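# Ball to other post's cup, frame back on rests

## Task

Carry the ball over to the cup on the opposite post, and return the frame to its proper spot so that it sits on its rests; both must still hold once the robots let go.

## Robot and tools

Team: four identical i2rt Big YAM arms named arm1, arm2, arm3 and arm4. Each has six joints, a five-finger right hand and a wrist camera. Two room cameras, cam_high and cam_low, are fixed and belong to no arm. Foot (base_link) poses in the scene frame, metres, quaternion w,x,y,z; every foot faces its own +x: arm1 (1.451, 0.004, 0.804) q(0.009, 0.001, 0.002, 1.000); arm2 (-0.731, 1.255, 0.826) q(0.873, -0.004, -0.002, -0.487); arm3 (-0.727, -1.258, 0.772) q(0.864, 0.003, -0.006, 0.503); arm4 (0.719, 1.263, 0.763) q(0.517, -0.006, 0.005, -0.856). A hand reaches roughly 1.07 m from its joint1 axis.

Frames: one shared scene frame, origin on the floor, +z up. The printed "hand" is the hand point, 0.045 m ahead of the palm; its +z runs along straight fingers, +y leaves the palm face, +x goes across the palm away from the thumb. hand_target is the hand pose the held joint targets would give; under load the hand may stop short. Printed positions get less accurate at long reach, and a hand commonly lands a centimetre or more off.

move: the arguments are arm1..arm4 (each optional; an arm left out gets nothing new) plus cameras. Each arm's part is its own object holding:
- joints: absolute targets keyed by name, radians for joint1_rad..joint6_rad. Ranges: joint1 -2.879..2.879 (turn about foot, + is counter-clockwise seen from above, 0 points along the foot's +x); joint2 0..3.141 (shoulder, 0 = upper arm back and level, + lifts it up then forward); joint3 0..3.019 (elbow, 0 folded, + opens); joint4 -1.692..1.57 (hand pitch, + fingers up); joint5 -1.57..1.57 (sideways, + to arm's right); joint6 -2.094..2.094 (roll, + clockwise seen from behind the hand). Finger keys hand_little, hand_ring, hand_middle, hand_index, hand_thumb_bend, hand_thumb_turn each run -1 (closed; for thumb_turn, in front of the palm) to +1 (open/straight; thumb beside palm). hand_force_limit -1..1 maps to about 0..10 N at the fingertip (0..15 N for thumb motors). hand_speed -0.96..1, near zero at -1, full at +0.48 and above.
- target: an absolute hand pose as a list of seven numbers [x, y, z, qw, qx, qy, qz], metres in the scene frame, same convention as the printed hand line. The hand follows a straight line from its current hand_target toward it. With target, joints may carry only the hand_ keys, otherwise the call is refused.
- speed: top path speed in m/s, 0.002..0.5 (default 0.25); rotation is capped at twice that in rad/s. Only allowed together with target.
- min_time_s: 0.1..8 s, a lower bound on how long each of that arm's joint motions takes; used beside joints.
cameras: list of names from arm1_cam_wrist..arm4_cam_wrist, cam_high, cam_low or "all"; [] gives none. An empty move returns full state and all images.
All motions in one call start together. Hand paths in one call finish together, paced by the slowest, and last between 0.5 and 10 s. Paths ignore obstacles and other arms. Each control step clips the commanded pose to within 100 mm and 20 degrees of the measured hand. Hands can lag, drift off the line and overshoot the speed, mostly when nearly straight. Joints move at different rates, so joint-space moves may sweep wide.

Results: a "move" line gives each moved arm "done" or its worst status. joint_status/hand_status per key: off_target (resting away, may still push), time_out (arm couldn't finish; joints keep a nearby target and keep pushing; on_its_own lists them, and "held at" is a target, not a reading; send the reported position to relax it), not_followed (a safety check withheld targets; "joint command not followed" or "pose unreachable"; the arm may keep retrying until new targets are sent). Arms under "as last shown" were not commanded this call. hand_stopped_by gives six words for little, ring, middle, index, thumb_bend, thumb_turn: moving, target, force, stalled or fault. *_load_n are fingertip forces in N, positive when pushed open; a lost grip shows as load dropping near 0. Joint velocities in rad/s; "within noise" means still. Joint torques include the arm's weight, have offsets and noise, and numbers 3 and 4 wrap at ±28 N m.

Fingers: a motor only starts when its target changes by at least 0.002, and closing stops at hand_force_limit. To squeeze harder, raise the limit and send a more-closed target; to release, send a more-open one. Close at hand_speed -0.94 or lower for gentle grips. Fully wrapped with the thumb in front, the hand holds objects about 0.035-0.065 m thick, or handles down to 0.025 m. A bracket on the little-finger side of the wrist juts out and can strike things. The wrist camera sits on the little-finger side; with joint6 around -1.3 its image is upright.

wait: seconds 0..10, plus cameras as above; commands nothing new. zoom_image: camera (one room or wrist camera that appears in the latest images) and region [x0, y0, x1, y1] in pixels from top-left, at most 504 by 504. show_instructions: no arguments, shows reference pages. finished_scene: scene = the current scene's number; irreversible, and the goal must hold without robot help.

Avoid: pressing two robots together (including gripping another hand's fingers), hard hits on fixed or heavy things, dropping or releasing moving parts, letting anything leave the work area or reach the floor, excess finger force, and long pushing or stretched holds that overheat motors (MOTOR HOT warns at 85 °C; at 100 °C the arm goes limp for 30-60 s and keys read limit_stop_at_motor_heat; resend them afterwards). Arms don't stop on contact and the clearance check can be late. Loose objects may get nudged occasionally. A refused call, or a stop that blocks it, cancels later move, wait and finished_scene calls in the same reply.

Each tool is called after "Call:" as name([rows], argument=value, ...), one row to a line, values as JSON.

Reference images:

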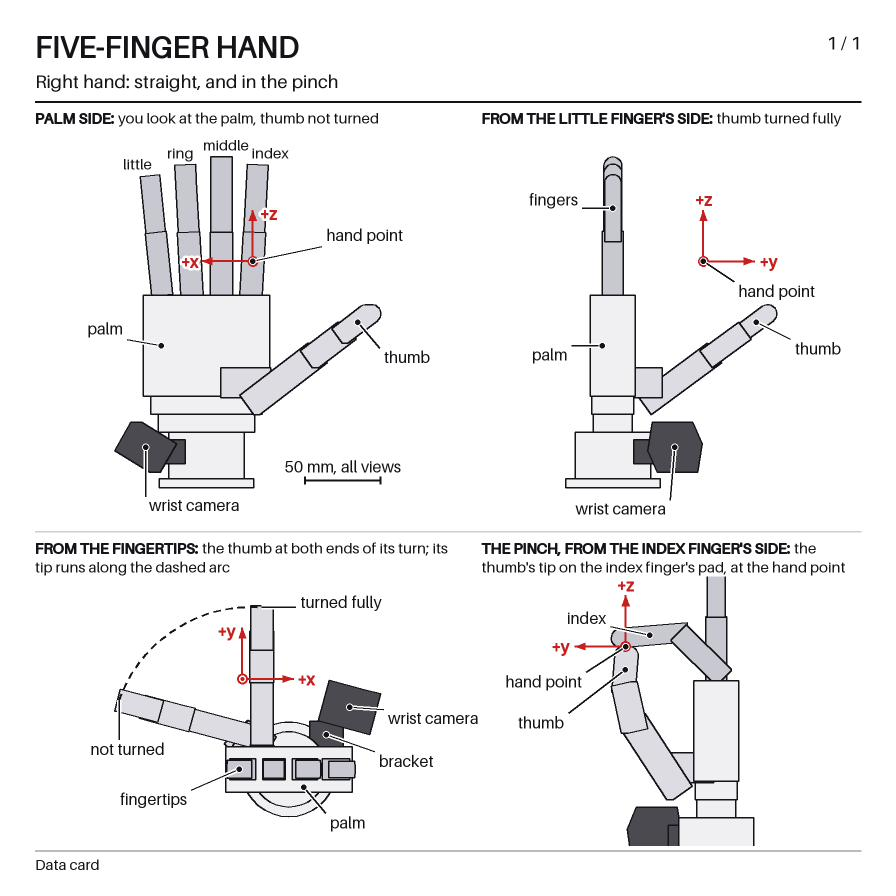

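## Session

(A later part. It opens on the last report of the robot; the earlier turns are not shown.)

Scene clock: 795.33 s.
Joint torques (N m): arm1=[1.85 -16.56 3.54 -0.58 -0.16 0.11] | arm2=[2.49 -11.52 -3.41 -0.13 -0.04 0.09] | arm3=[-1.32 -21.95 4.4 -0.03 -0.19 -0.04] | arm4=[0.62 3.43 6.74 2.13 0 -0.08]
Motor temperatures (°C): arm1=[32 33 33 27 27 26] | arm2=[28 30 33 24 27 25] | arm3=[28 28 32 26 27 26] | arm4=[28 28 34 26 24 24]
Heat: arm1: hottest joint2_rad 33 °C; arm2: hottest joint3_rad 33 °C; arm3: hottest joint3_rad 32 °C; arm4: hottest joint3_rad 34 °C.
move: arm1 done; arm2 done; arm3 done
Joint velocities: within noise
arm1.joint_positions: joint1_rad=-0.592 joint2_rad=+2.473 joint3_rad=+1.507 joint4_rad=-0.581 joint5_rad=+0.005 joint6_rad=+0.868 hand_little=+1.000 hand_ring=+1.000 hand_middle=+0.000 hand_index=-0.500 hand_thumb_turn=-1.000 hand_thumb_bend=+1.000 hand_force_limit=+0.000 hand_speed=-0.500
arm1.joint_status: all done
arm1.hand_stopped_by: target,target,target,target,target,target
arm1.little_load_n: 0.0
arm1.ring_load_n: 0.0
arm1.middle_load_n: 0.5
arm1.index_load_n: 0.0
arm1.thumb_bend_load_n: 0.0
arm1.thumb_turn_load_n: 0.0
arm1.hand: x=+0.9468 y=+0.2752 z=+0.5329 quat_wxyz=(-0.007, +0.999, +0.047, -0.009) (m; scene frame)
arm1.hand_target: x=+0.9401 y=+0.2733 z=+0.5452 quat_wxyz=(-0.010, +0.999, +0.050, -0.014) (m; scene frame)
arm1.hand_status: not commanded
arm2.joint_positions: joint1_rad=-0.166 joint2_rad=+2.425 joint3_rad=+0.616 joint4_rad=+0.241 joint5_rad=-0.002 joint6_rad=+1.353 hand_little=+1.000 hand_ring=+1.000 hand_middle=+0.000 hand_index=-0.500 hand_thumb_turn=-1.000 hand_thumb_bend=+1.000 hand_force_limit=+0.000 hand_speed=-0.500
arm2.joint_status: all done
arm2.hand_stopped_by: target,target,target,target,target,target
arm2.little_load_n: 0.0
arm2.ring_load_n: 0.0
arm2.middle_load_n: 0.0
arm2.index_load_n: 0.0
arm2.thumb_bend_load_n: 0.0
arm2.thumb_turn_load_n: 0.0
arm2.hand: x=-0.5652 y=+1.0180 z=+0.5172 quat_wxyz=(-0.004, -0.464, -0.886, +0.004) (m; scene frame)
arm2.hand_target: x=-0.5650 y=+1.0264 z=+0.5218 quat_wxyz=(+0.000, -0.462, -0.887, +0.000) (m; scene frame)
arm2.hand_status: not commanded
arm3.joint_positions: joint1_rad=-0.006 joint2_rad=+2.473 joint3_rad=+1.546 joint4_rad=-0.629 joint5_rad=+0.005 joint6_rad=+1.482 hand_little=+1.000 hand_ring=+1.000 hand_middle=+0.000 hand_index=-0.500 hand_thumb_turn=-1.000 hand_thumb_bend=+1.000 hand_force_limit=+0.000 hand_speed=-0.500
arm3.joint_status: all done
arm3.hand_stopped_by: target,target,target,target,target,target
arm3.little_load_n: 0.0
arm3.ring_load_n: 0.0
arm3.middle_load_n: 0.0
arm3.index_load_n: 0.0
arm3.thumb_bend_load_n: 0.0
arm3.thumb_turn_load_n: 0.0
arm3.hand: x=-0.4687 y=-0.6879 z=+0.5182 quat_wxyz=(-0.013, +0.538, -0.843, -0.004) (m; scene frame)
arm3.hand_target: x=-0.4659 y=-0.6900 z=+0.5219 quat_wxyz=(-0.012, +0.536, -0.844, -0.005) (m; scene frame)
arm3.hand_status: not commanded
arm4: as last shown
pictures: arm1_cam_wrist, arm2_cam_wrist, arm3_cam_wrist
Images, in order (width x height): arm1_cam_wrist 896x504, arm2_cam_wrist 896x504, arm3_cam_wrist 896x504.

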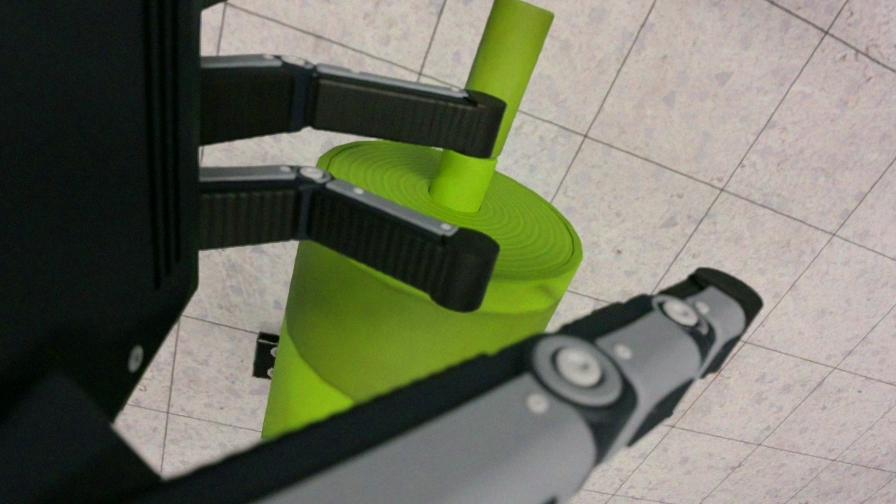

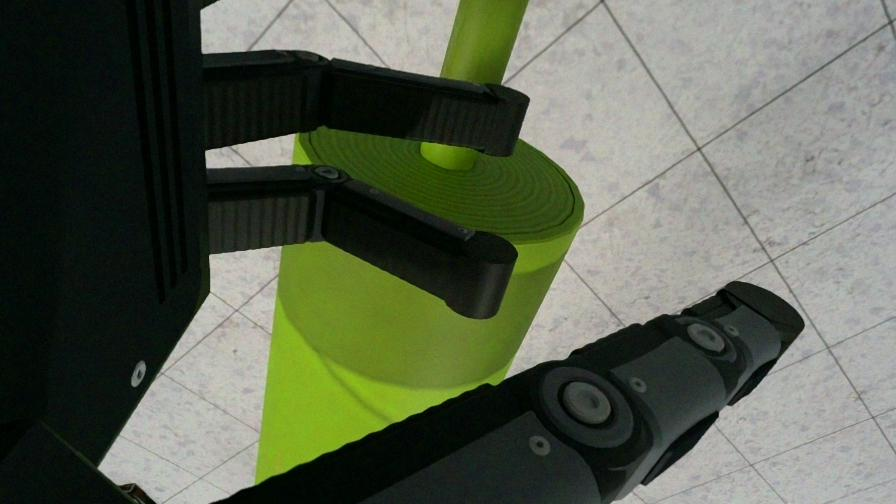

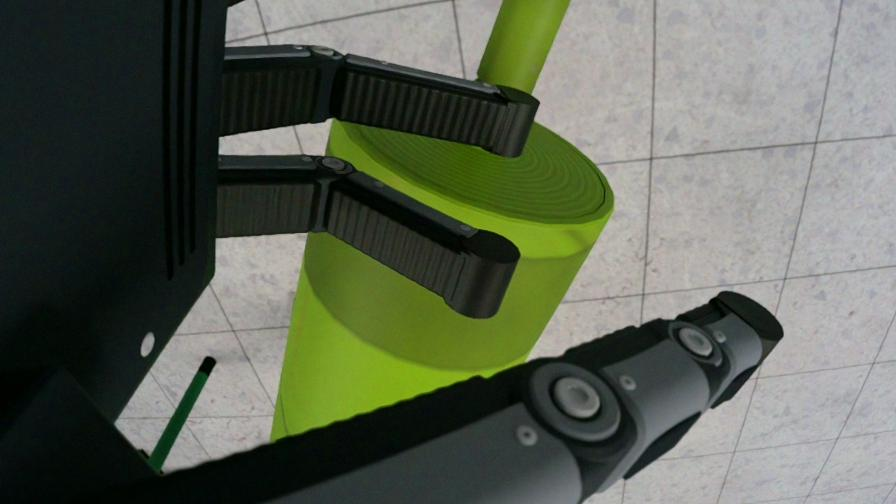

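Call:
move(arm1={"joints": {"hand_index": 1, "hand_middle": 1}}, arm2={"joints": {"hand_index": 1, "hand_middle": 1}}, arm3={"joints": {"hand_index": 1, "hand_middle": 1}}, cameras=[])

Call:
move(arm1={"target": [0.9374, 0.2584, 0.452, -0.010, 0.9987, 0.0505, -0.014], "speed": 0.08}, arm2={"target": [-0.5572, 1.0223, 0.427, 0, 0.4617, 0.8870, 0], "speed": 0.08}, arm3={"target": [-0.4651, -0.6879, 0.422, 0.012, -0.536, 0.844, 0.005], "speed": 0.08}, cameras=["arm1_cam_wrist", "arm2_cam_wrist", "arm3_cam_wrist", "cam_low"])

Scene clock: 841.03 s.
Joint torques (N m): arm1=[1.9 -16.26 3.58 -0.49 -0.71 0.11] | arm2=[1.9 -11.52 -2.39 0.35 -0.08 0.01] | arm3=[-2.26 -16.85 5.26 0.72 0.83 0.08] | arm4=[0.67 3.43 6.72 2.13 0 -0.09]
Motor temperatures (°C): arm1=[32 34 31 26 27 26] | arm2=[28 31 33 24 27 25] | arm3=[28 31 31 26 27 26] | arm4=[28 27 34 26 24 24]
Heat: arm1: hottest joint2_rad 34 °C; arm2: hottest joint3_rad 33 °C; arm3: hottest joint2_rad 31 °C; arm4: hottest joint3_rad 34 °C.
move: arm1 done; arm2 done; arm3 done
Joint velocities: within noise
arm1.joint_positions: joint1_rad=-0.592 joint2_rad=+2.468 joint3_rad=+1.507 joint4_rad=-0.582 joint5_rad=+0.019 joint6_rad=+0.868 hand_little=+1.000 hand_ring=+1.000 hand_middle=+1.000 hand_index=+1.000 hand_thumb_turn=-1.000 hand_thumb_bend=+1.000 hand_force_limit=+0.000 hand_speed=-0.500
arm1.joint_status: all done
arm1.hand_stopped_by: target,target,target,target,target,target
arm1.little_load_n: 0.0
arm1.ring_load_n: 0.0
arm1.middle_load_n: 0.0
arm1.index_load_n: 0.0
arm1.thumb_bend_load_n: -0.5
arm1.thumb_turn_load_n: 0.0
arm1.hand: x=+0.9472 y=+0.2785 z=+0.5345 quat_wxyz=(-0.014, +0.999, +0.046, -0.006) (m; scene frame)
arm1.hand_target: x=+0.9400 y=+0.2735 z=+0.5453 quat_wxyz=(-0.010, +0.999, +0.050, -0.014) (m; scene frame)
arm1.hand_status: not commanded
arm2.joint_positions: joint1_rad=-0.166 joint2_rad=+2.425 joint3_rad=+0.602 joint4_rad=+0.231 joint5_rad=-0.002 joint6_rad=+1.353 hand_little=+1.000 hand_ring=+1.000 hand_middle=+1.000 hand_index=+1.000 hand_thumb_turn=-1.000 hand_thumb_bend=+1.000 hand_force_limit=+0.000 hand_speed=-0.500
arm2.joint_status: all done
arm2.hand_stopped_by: target,target,target,target,target,target
arm2.little_load_n: 0.0
arm2.ring_load_n: 0.0
arm2.middle_load_n: 0.0
arm2.index_load_n: -0.5
arm2.thumb_bend_load_n: 0.0
arm2.thumb_turn_load_n: -0.5
arm2.hand: x=-0.5695 y=+1.0285 z=+0.5180 quat_wxyz=(+0.005, -0.464, -0.886, -0.003) (m; scene frame)
arm2.hand_target: x=-0.5651 y=+1.0265 z=+0.5218 quat_wxyz=(+0.000, -0.462, -0.887, +0.000) (m; scene frame)
arm2.hand_status: not commanded
arm3.joint_positions: joint1_rad=+0.006 joint2_rad=+2.413 joint3_rad=+1.540 joint4_rad=-0.654 joint5_rad=-0.023 joint6_rad=+1.468 hand_little=+1.000 hand_ring=+1.000 hand_middle=+1.000 hand_index=+0.998 hand_thumb_turn=-1.000 hand_thumb_bend=+1.000 hand_force_limit=+0.000 hand_speed=-0.500
arm3.joint_status: all done
arm3.hand_stopped_by: target,target,target,target,target,target
arm3.little_load_n: 0.0
arm3.ring_load_n: 0.0
arm3.middle_load_n: -0.5
arm3.index_load_n: -5.0
arm3.thumb_bend_load_n: 0.0
arm3.thumb_turn_load_n: 0.0
arm3.hand: x=-0.4749 y=-0.6723 z=+0.5539 quat_wxyz=(-0.020, +0.549, -0.835, -0.023) (m; scene frame)
arm3.hand_target: x=-0.4661 y=-0.6900 z=+0.5219 quat_wxyz=(-0.012, +0.536, -0.844, -0.005) (m; scene frame)
arm3.hand_status: not commanded
arm4.joint_positions: joint1_rad=+0.171 joint2_rad=+0.544 joint3_rad=+1.325 joint4_rad=-1.530 joint5_rad=-0.053 joint6_rad=-1.311 hand_little=+1.000 hand_ring=+1.000 hand_middle=+1.000 hand_index=+1.000 hand_thumb_turn=+1.000 hand_thumb_bend=+1.000 hand_force_limit=+0.000 hand_speed=-0.800
arm4.joint_status: not commanded
arm4.hand_stopped_by: target,target,target,target,target,target
arm4.little_load_n: 0.0
arm4.ring_load_n: -0.5
arm4.middle_load_n: 0.0
arm4.index_load_n: 0.0
arm4.thumb_bend_load_n: 0.0
arm4.thumb_turn_load_n: 0.0
arm4.hand: x=+0.6352 y=+1.1107 z=+1.2002 quat_wxyz=(+0.279, +0.451, -0.798, +0.288) (m; scene frame)
arm4.hand_target: x=+0.6352 y=+1.1102 z=+1.2103 quat_wxyz=(+0.287, +0.449, -0.793, +0.296) (m; scene frame)
arm4.hand_status: not commanded
pictures: none
No camera images: "cameras" was empty.

Scene clock: 842.80 s.
Joint torques (N m): arm1=[3.31 -10.93 5.5 0.62 -0.64 0.19] | arm2=[3.72 -2.9 3.19 1.24 -0.01 0.05] | arm3=[-2.08 -8.23 7.2 3.82 1.12 0.11] | arm4=[0.62 3.37 6.72 2.11 0 -0.09]
Motor temperatures (°C): arm1=[32 34 31 26 27 26] | arm2=[28 31 33 24 27 25] | arm3=[28 31 31 26 27 26] | arm4=[28 27 34 26 24 24]
Heat: arm1: hottest joint2_rad 34 °C; arm2: hottest joint3_rad 33 °C; arm3: hottest joint2_rad 31 °C; arm4: hottest joint3_rad 34 °C.
move: arm1 off_target; arm2 off_target; arm3 off_target
Joint velocities: within noise
arm1.joint_positions: joint1_rad=-0.592 joint2_rad=+2.578 joint3_rad=+1.553 joint4_rad=-0.495 joint5_rad=+0.018 joint6_rad=+0.882 hand_little=+1.000 hand_ring=+1.000 hand_middle=+1.000 hand_index=+1.000 hand_thumb_turn=-1.000 hand_thumb_bend=+1.000 hand_force_limit=+0.000 hand_speed=-0.500
arm1.joint_status: not commanded
arm1.hand_stopped_by: target,target,target,target,target,target
arm1.little_load_n: 0.0
arm1.ring_load_n: 0.0
arm1.middle_load_n: 0.0
arm1.index_load_n: 0.0
arm1.thumb_bend_load_n: 0.0
arm1.thumb_turn_load_n: 0.0
arm1.hand: x=+0.9427 y=+0.2808 z=+0.4832 quat_wxyz=(-0.021, +0.999, +0.039, -0.016) (m; scene frame)
arm1.hand_target: x=+0.9399 y=+0.2580 z=+0.4540 quat_wxyz=(-0.010, +0.999, +0.050, -0.014) (m; scene frame)
arm1.hand_status: off_target (0.039 m and 1.8 deg from the pose sent, 0.085 m and 1.1 deg at the start)
arm2.joint_positions: joint1_rad=-0.151 joint2_rad=+2.615 joint3_rad=+0.714 joint4_rad=+0.321 joint5_rad=-0.003 joint6_rad=+1.371 hand_little=+1.000 hand_ring=+1.000 hand_middle=+1.000 hand_index=+1.000 hand_thumb_turn=-1.000 hand_thumb_bend=+1.000 hand_force_limit=+0.000 hand_speed=-0.500
arm2.joint_status: not commanded
arm2.hand_stopped_by: target,target,target,target,target,target
arm2.little_load_n: 0.0
arm2.ring_load_n: 0.0
arm2.middle_load_n: 0.0
arm2.index_load_n: 0.0
arm2.thumb_bend_load_n: 0.0
arm2.thumb_turn_load_n: 0.0
arm2.hand: x=-0.5638 y=+1.0244 z=+0.4608 quat_wxyz=(+0.001, -0.465, -0.885, +0.000) (m; scene frame)
arm2.hand_target: x=-0.5588 y=+1.0238 z=+0.4306 quat_wxyz=(+0.000, -0.462, -0.887, +0.000) (m; scene frame)
arm2.hand_status: off_target (0.035 m and 0.5 deg from the pose sent, 0.092 m and 0.7 deg at the start)
arm3.joint_positions: joint1_rad=+0.009 joint2_rad=+2.430 joint3_rad=+1.540 joint4_rad=-0.632 joint5_rad=-0.028 joint6_rad=+1.468 hand_little=+1.000 hand_ring=+1.000 hand_middle=+1.000 hand_index=+0.998 hand_thumb_turn=-1.000 hand_thumb_bend=+1.000 hand_force_limit=+0.000 hand_speed=-0.500
arm3.joint_status: not commanded
arm3.hand_stopped_by: target,target,target,target,target,target
arm3.little_load_n: 0.0
arm3.ring_load_n: 0.0
arm3.middle_load_n: 0.0
arm3.index_load_n: -6.5
arm3.thumb_bend_load_n: -0.5
arm3.thumb_turn_load_n: 0.0
arm3.hand: x=-0.4777 y=-0.6710 z=+0.5450 quat_wxyz=(-0.021, +0.551, -0.834, -0.026) (m; scene frame)
arm3.hand_target: x=-0.4748 y=-0.6972 z=+0.4593 quat_wxyz=(-0.012, +0.536, -0.844, -0.005) (m; scene frame)
arm3.hand_status: off_target (0.125 m and 3.4 deg from the pose sent, 0.133 m and 2.9 deg at the start; pose on its path clipped on 26 of 53 steps)
arm4: as last shown
arm4.ring_load_n: 0.0
pictures: arm1_cam_wrist, arm2_cam_wrist, arm3_cam_wrist, cam_low
Images, in order (width x height): arm1_cam_wrist 896x504, arm2_cam_wrist 896x504, arm3_cam_wrist 896x504, cam_low 896x504.

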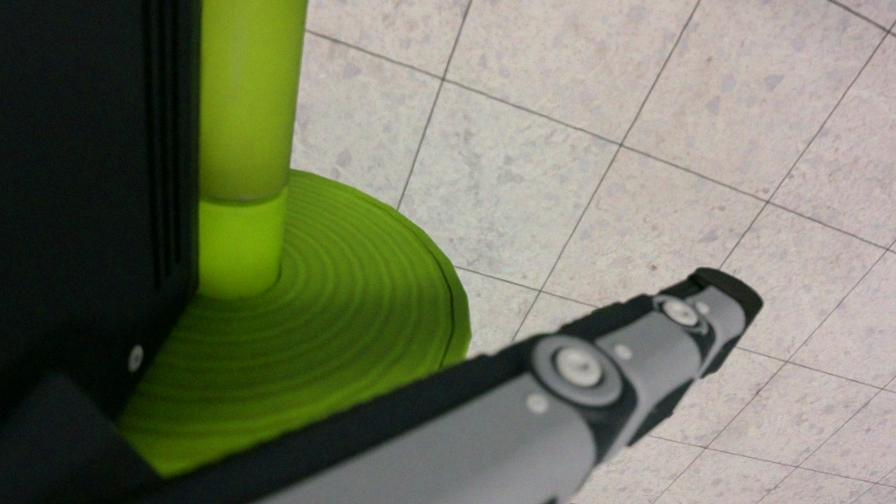

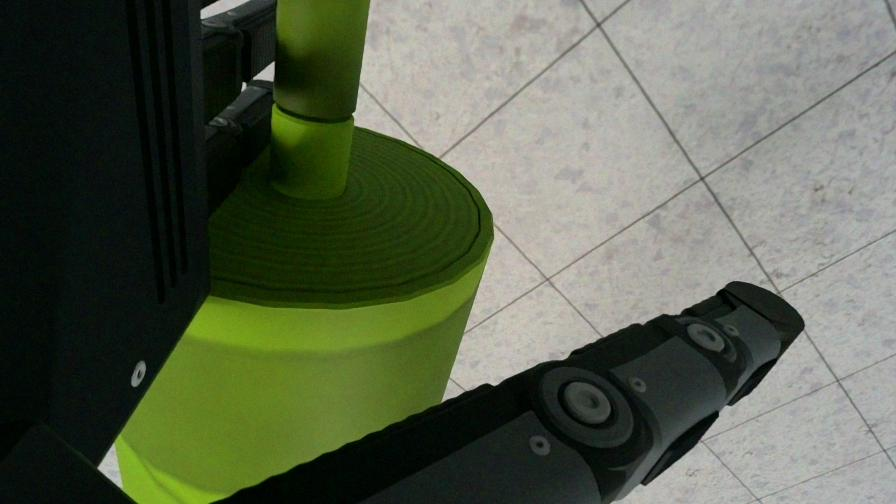

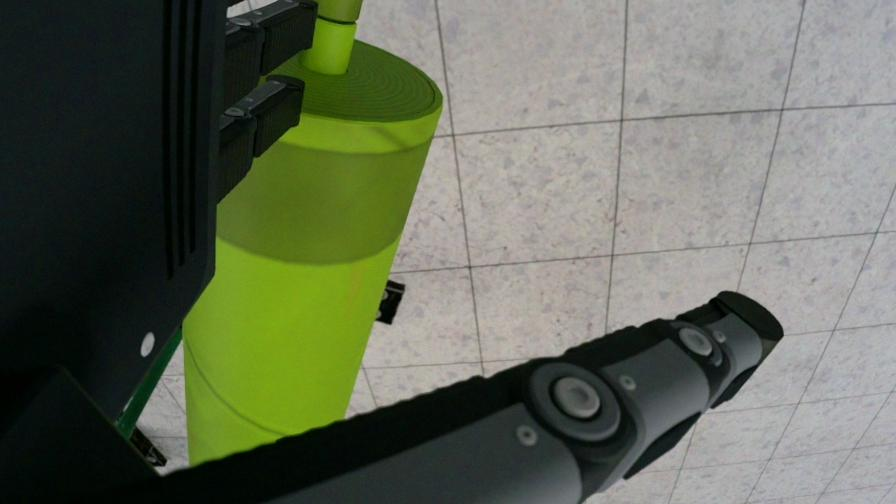

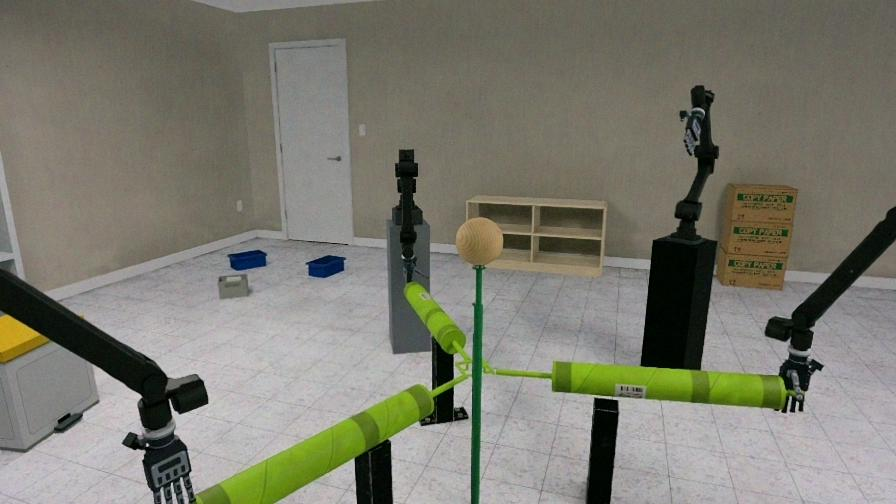

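Call:
move(arm3={"target": [-0.478, -0.705, 0.62, 0.012, -0.536, 0.844, 0.005], "speed": 0.05}, cameras=["arm1_cam_wrist", "arm2_cam_wrist", "arm3_cam_wrist", "cam_low"])

Scene clock: 870.07 s.
Joint torques (N m): arm1=[1.9 -14.27 4.42 -0.23 -0.17 0.16] | arm2=[2.02 -8.12 -0.24 0.59 0.28 0.07] | arm3=[-1.26 -19.84 4.75 -0.32 -0.01 0.07] | arm4=[0.67 3.43 6.74 2.13 -0.01 -0.09]
Motor temperatures (°C): arm1=[32 33 31 26 28 26] | arm2=[28 30 33 24 27 25] | arm3=[28 29 31 26 28 26] | arm4=[28 27 34 26 24 24]
Heat: arm1: hottest joint2_rad 33 °C; arm2: hottest joint3_rad 33 °C; arm3: hottest joint3_rad 31 °C; arm4: hottest joint3_rad 34 °C.
move: arm3 done
Joint velocities: within noise
arm1, arm2, arm4: as last shown
arm1.joint_positions: joint1_rad=-0.570 joint2_rad=+2.629 joint3_rad=+1.562 joint4_rad=-0.472 joint5_rad=+0.007 joint6_rad=+0.885 hand_little=+1.000 hand_ring=+1.000 hand_middle=+1.000 hand_index=+1.000 hand_thumb_turn=-1.000 hand_thumb_bend=+1.000 hand_force_limit=+0.000 hand_speed=-0.500
arm1.middle_load_n: -0.5
arm1.thumb_bend_load_n: -0.5
arm1.hand: x=+0.9457 y=+0.2606 z=+0.4573 quat_wxyz=(-0.010, +0.999, +0.050, -0.011) (m; scene frame)
arm1.hand_target: x=+0.9398 y=+0.2579 z=+0.4540 quat_wxyz=(-0.010, +0.999, +0.051, -0.014) (m; scene frame)
arm2.joint_positions: joint1_rad=-0.138 joint2_rad=+2.681 joint3_rad=+0.750 joint4_rad=+0.330 joint5_rad=-0.010 joint6_rad=+1.370 hand_little=+1.000 hand_ring=+1.000 hand_middle=+1.000 hand_index=+1.000 hand_thumb_turn=-1.000 hand_thumb_bend=+1.000 hand_force_limit=+0.000 hand_speed=-0.500
arm2.hand: x=-0.5626 y=+1.0343 z=+0.4407 quat_wxyz=(+0.006, -0.459, -0.888, -0.009) (m; scene frame)
arm2.hand_target: x=-0.5587 y=+1.0237 z=+0.4306 quat_wxyz=(+0.000, -0.462, -0.887, +0.000) (m; scene frame)
arm3.joint_positions: joint1_rad=+0.003 joint2_rad=+2.250 joint3_rad=+1.434 joint4_rad=-0.734 joint5_rad=-0.001 joint6_rad=+1.471 hand_little=+1.000 hand_ring=+1.000 hand_middle=+1.000 hand_index=+0.999 hand_thumb_turn=-1.000 hand_thumb_bend=+1.000 hand_force_limit=+0.000 hand_speed=-0.500
arm3.joint_status: not commanded
arm3.hand_stopped_by: target,target,target,target,target,target
arm3.little_load_n: 0.0
arm3.ring_load_n: 0.0
arm3.middle_load_n: 0.0
arm3.index_load_n: 0.0
arm3.thumb_bend_load_n: 0.0
arm3.thumb_turn_load_n: 0.0
arm3.hand: x=-0.4828 y=-0.6993 z=+0.6164 quat_wxyz=(-0.014, +0.546, -0.837, -0.008) (m; scene frame)
arm3.hand_target: x=-0.4781 y=-0.7048 z=+0.6200 quat_wxyz=(-0.012, +0.536, -0.844, -0.005) (m; scene frame)
arm3.hand_status: done (0.008 m and 1.5 deg from the pose sent, 0.082 m and 3.4 deg at the start)
pictures: arm1_cam_wrist, arm2_cam_wrist, arm3_cam_wrist, cam_low
Images, in order (width x height): arm1_cam_wrist 896x504, arm2_cam_wrist 896x504, arm3_cam_wrist 896x504, cam_low 896x504.

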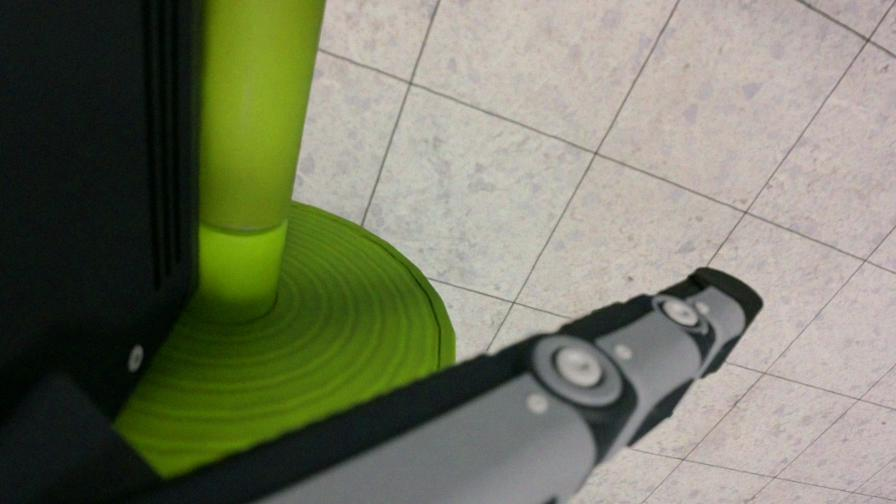

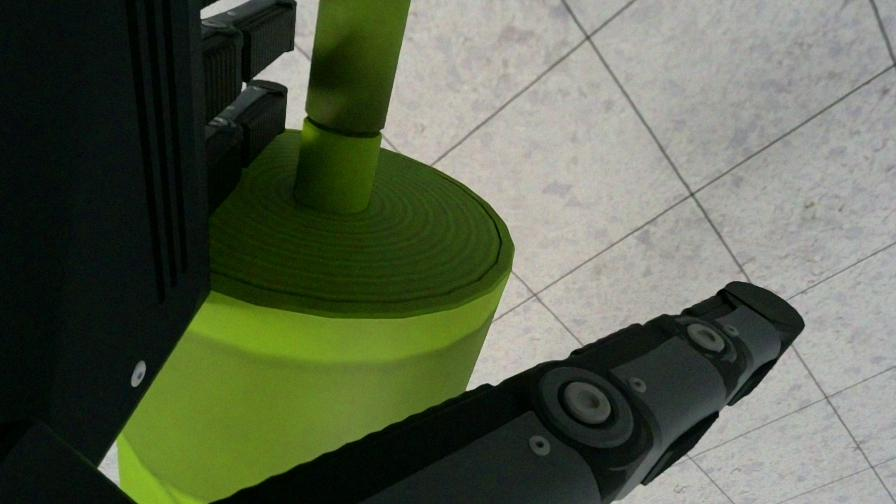

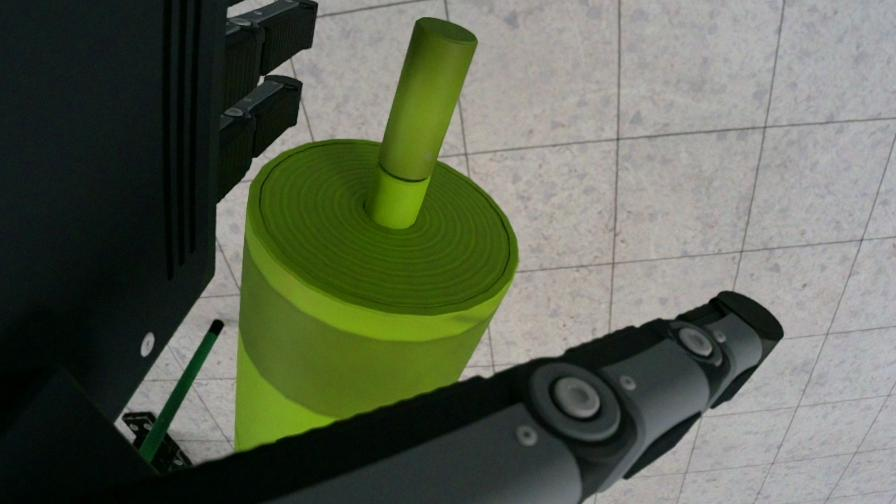

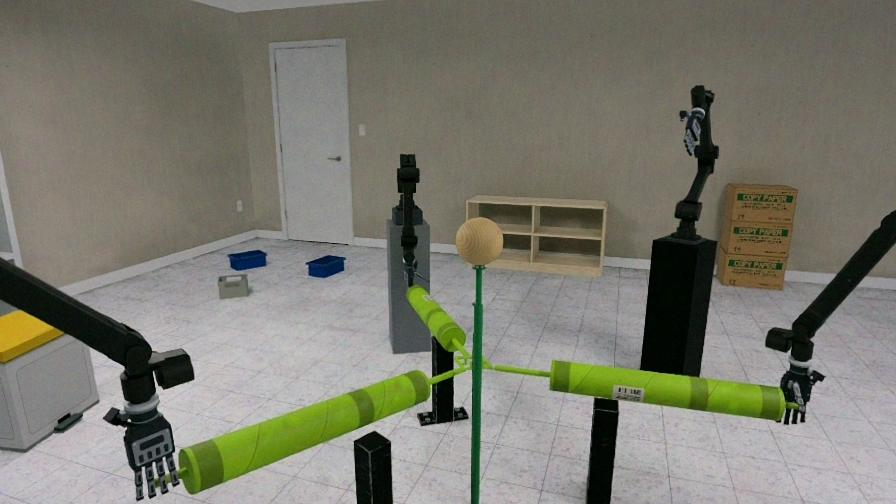

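Call:
move(arm1={"target": [0.945, 0.25, 0.56, -0.010, 0.9987, 0.0505, -0.014], "speed": 0.06}, arm2={"target": [-0.5607, 1.0257, 0.54, 0, 0.4617, 0.8870, 0], "speed": 0.06}, cameras=["arm1_cam_wrist", "arm2_cam_wrist", "arm3_cam_wrist", "cam_high", "cam_low"])

Scene clock: 885.20 s.
Joint torques (N m): arm1=[1.96 -16.56 3.33 -0.58 -0.16 0.22] | arm2=[1.08 -12.04 -2.07 0.21 0.1 -0.08] | arm3=[-1.61 -20.01 4.67 -0.24 0.08 0.09] | arm4=[0.67 3.43 6.74 2.14 0 -0.08]
Motor temperatures (°C): arm1=[32 33 31 26 28 26] | arm2=[28 30 33 24 27 25] | arm3=[28 29 31 26 28 26] | arm4=[28 27 34 26 24 24]
Heat: arm1: hottest joint2_rad 33 °C; arm2: hottest joint3_rad 33 °C; arm3: hottest joint3_rad 31 °C; arm4: hottest joint3_rad 34 °C.
move: arm1 off_target; arm2 done
Joint velocities: within noise
arm1.joint_positions: joint1_rad=-0.564 joint2_rad=+2.423 joint3_rad=+1.432 joint4_rad=-0.562 joint5_rad=+0.006 joint6_rad=+0.886 hand_little=+1.000 hand_ring=+1.000 hand_middle=+1.000 hand_index=+1.000 hand_thumb_turn=-1.000 hand_thumb_bend=+1.000 hand_force_limit=+0.000 hand_speed=-0.500
arm1.joint_status: not commanded
arm1.hand_stopped_by: target,target,target,target,target,target
arm1.little_load_n: 0.0
arm1.ring_load_n: 0.0
arm1.middle_load_n: 0.0
arm1.index_load_n: 0.0
arm1.thumb_bend_load_n: 0.0
arm1.thumb_turn_load_n: 0.0
arm1.hand: x=+0.9544 y=+0.2512 z=+0.5441 quat_wxyz=(-0.006, +0.999, +0.052, -0.006) (m; scene frame)
arm1.hand_target: x=+0.9449 y=+0.2499 z=+0.5598 quat_wxyz=(-0.010, +0.999, +0.051, -0.014) (m; scene frame)
arm1.hand_status: off_target (0.018 m and 1.0 deg from the pose sent, 0.103 m and 0.3 deg at the start)
arm2.joint_positions: joint1_rad=-0.138 joint2_rad=+2.365 joint3_rad=+0.581 joint4_rad=+0.189 joint5_rad=-0.005 joint6_rad=+1.376 hand_little=+1.000 hand_ring=+1.000 hand_middle=+1.000 hand_index=+1.000 hand_thumb_turn=-1.000 hand_thumb_bend=+1.000 hand_force_limit=+0.000 hand_speed=-0.500
arm2.joint_status: not commanded
arm2.hand_stopped_by: target,target,target,target,target,target
arm2.little_load_n: 0.0
arm2.ring_load_n: 0.0
arm2.middle_load_n: 0.0
arm2.index_load_n: 0.0
arm2.thumb_bend_load_n: 0.0
arm2.thumb_turn_load_n: 0.0
arm2.hand: x=-0.5621 y=+1.0314 z=+0.5341 quat_wxyz=(+0.006, -0.462, -0.887, -0.005) (m; scene frame)
arm2.hand_target: x=-0.5607 y=+1.0258 z=+0.5398 quat_wxyz=(+0.000, -0.462, -0.887, +0.000) (m; scene frame)
arm2.hand_status: done (0.008 m and 0.9 deg from the pose sent, 0.100 m and 1.3 deg at the start)
arm3, arm4: as last shown
pictures: arm1_cam_wrist, arm2_cam_wrist, arm3_cam_wrist, cam_high, cam_low
Images, in order (width x height): arm1_cam_wrist 896x504, arm2_cam_wrist 896x504, arm3_cam_wrist 896x504, cam_high 896x504, cam_low 896x504.

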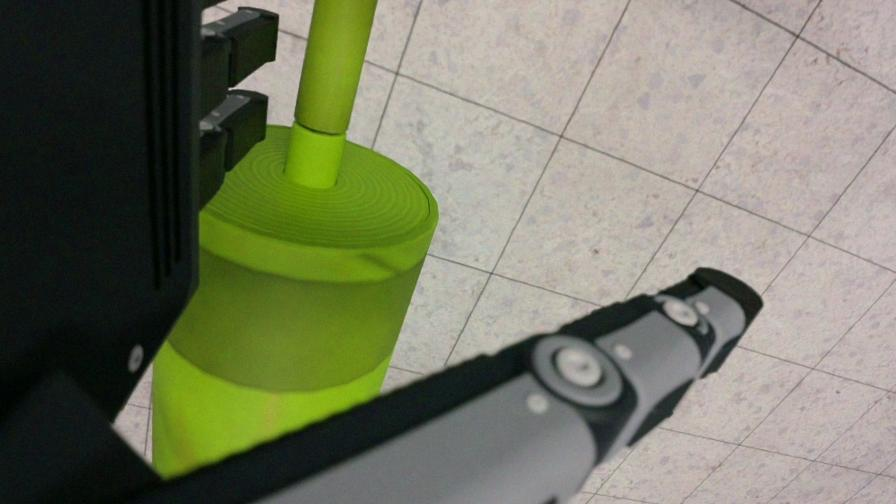

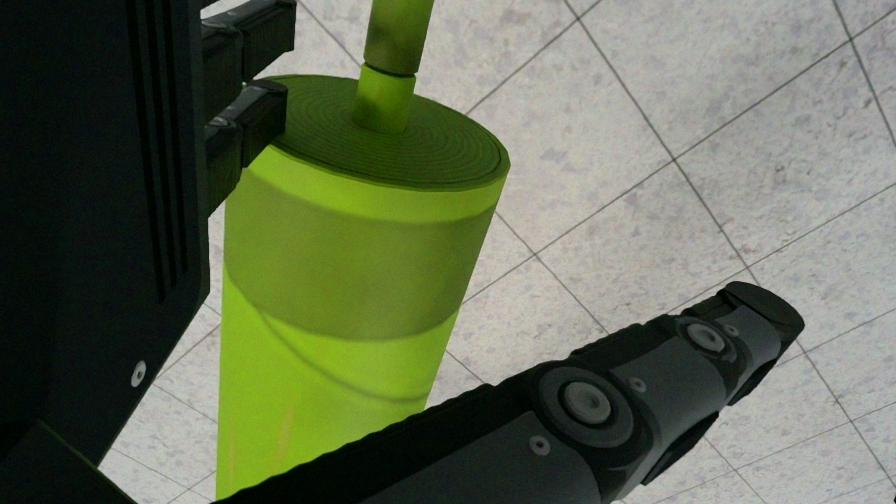

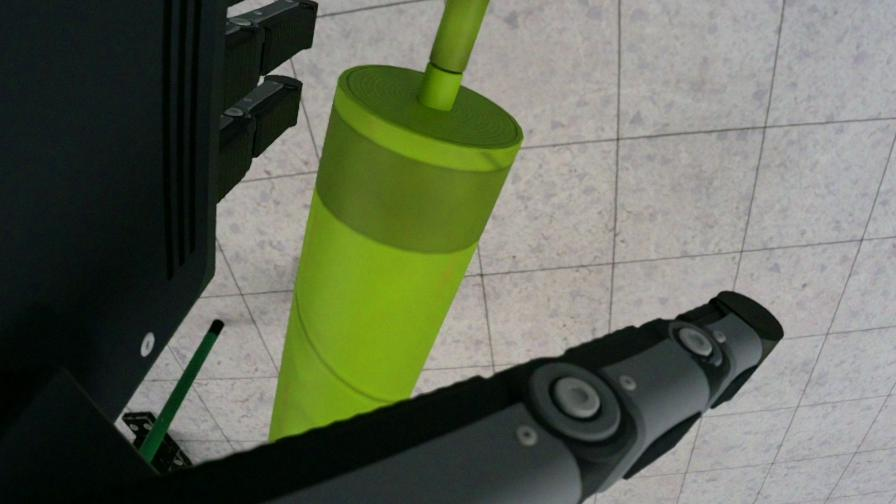

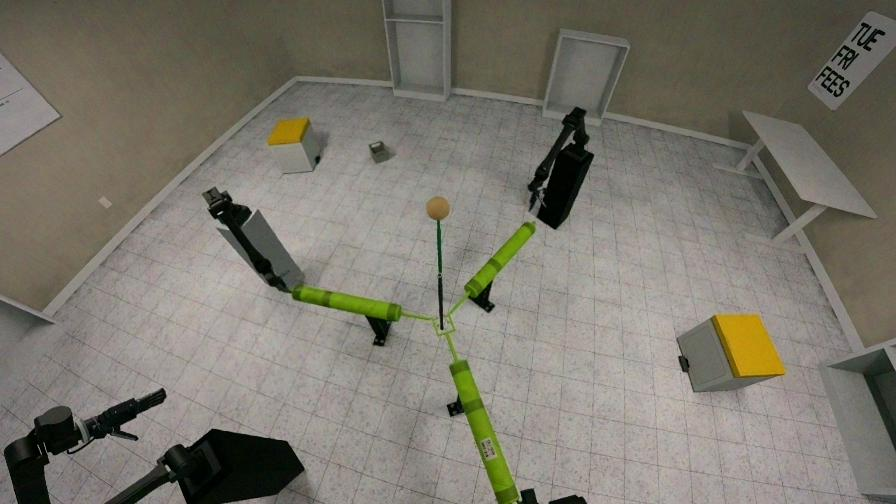

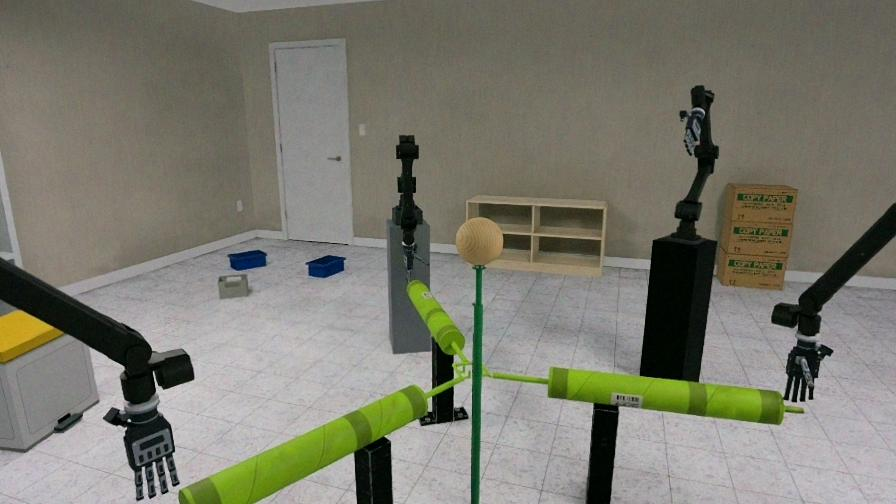

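Call:
move(arm1={"target": [0.923, 0.277, 0.56, -0.006, 0.9988, 0.047, -0.010], "speed": 0.06}, arm2={"target": [-0.5747, 1.0232, 0.54, 0, 0.4617, 0.8870, 0], "speed": 0.06}, arm3={"target": [-0.478, -0.705, 0.54, 0.010, -0.535, 0.8448, 0.005], "speed": 0.06}, cameras=["arm1_cam_wrist", "arm2_cam_wrist", "arm3_cam_wrist"])

Scene clock: 937.37 s.
Joint torques (N m): arm1=[0.67 -14.15 7.35 -0.49 -0.19 0.1] | arm2=[0.91 -11.63 -2.62 0.66 0.1 -0.07] | arm3=[-1.85 -18.43 6.65 0.51 -0.03 0.09] | arm4=[0.67 3.43 6.74 2.13 -0.01 -0.08]
Motor temperatures (°C): arm1=[32 33 31 26 27 26] | arm2=[28 31 33 24 27 25] | arm3=[28 29 30 26 27 26] | arm4=[28 27 34 26 24 24]
Heat: arm1: hottest joint2_rad 33 °C; arm2: hottest joint3_rad 33 °C; arm3: hottest joint3_rad 30 °C; arm4: hottest joint3_rad 34 °C.
move: arm1 off_target; arm2 done; arm3 off_target
Joint velocities: within noise
arm1.joint_positions: joint1_rad=-0.565 joint2_rad=+2.434 joint3_rad=+1.526 joint4_rad=-0.656 joint5_rad=+0.005 joint6_rad=+0.886 hand_little=+1.000 hand_ring=+1.000 hand_middle=+1.000 hand_index=+1.000 hand_thumb_turn=-1.000 hand_thumb_bend=+1.000 hand_force_limit=+0.000 hand_speed=-0.500
arm1.joint_status: not commanded
arm1.hand_stopped_by: target,target,target,target,target,target
arm1.little_load_n: 0.0
arm1.ring_load_n: 0.0
arm1.middle_load_n: 0.0
arm1.index_load_n: 0.0
arm1.thumb_bend_load_n: 0.0
arm1.thumb_turn_load_n: 0.0
arm1.hand: x=+0.9339 y=+0.2650 z=+0.5590 quat_wxyz=(-0.002, +0.999, +0.051, -0.002) (m; scene frame)
arm1.hand_target: x=+0.9233 y=+0.2768 z=+0.5604 quat_wxyz=(-0.006, +0.999, +0.047, -0.010) (m; scene frame)
arm1.hand_status: off_target (0.016 m and 1.2 deg from the pose sent, 0.044 m and 0.7 deg at the start)
arm2.joint_positions: joint1_rad=-0.182 joint2_rad=+2.361 joint3_rad=+0.581 joint4_rad=+0.189 joint5_rad=-0.005 joint6_rad=+1.327 hand_little=+1.000 hand_ring=+1.000 hand_middle=+1.000 hand_index=+1.000 hand_thumb_turn=-1.000 hand_thumb_bend=+1.000 hand_force_limit=+0.000 hand_speed=-0.500
arm2.joint_status: not commanded
arm2.hand_stopped_by: target,target,target,target,target,target
arm2.little_load_n: 0.0
arm2.ring_load_n: 0.0
arm2.middle_load_n: -0.5
arm2.index_load_n: 0.0
arm2.thumb_bend_load_n: 0.0
arm2.thumb_turn_load_n: 0.0
arm2.hand: x=-0.5719 y=+1.0258 z=+0.5351 quat_wxyz=(+0.004, -0.460, -0.888, -0.004) (m; scene frame)
arm2.hand_target: x=-0.5746 y=+1.0232 z=+0.5399 quat_wxyz=(+0.000, -0.462, -0.887, +0.000) (m; scene frame)
arm2.hand_status: done (0.006 m and 0.7 deg from the pose sent, 0.016 m and 0.9 deg at the start)
arm3.joint_positions: joint1_rad=+0.003 joint2_rad=+2.376 joint3_rad=+1.434 joint4_rad=-0.630 joint5_rad=-0.001 joint6_rad=+1.472 hand_little=+1.000 hand_ring=+1.000 hand_middle=+1.000 hand_index=+0.999 hand_thumb_turn=-1.000 hand_thumb_bend=+1.000 hand_force_limit=+0.000 hand_speed=-0.500
arm3.joint_status: not commanded
arm3.hand_stopped_by: target,target,target,target,target,target
arm3.little_load_n: 0.0
arm3.ring_load_n: 0.0
arm3.middle_load_n: 0.0
arm3.index_load_n: 0.0
arm3.thumb_bend_load_n: 0.0
arm3.thumb_turn_load_n: 0.0
arm3.hand: x=-0.4889 y=-0.7102 z=+0.5467 quat_wxyz=(-0.005, +0.546, -0.838, -0.003) (m; scene frame)
arm3.hand_target: x=-0.4782 y=-0.7053 z=+0.5403 quat_wxyz=(-0.010, +0.535, -0.845, -0.005) (m; scene frame)
arm3.hand_status: off_target (0.014 m and 1.6 deg from the pose sent, 0.077 m and 1.7 deg at the start)
arm4: as last shown
pictures: arm1_cam_wrist, arm2_cam_wrist, arm3_cam_wrist
Images, in order (width x height): arm1_cam_wrist 896x504, arm2_cam_wrist 896x504, arm3_cam_wrist 896x504.

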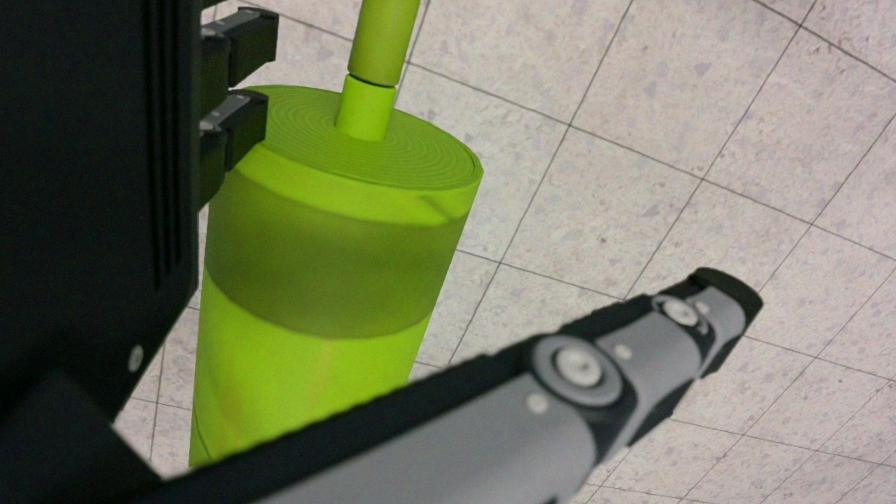

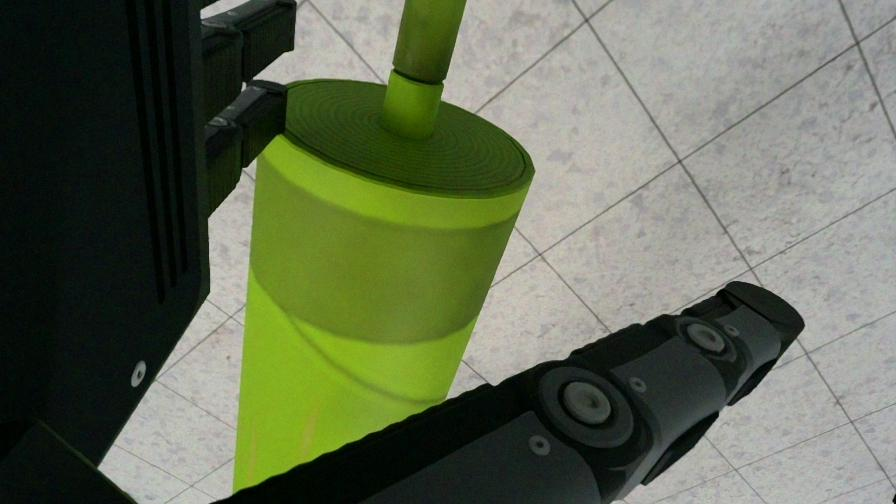

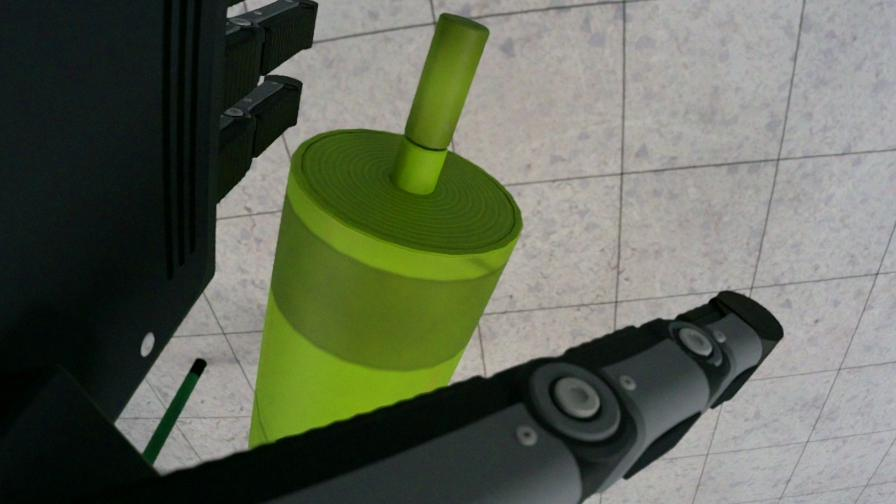

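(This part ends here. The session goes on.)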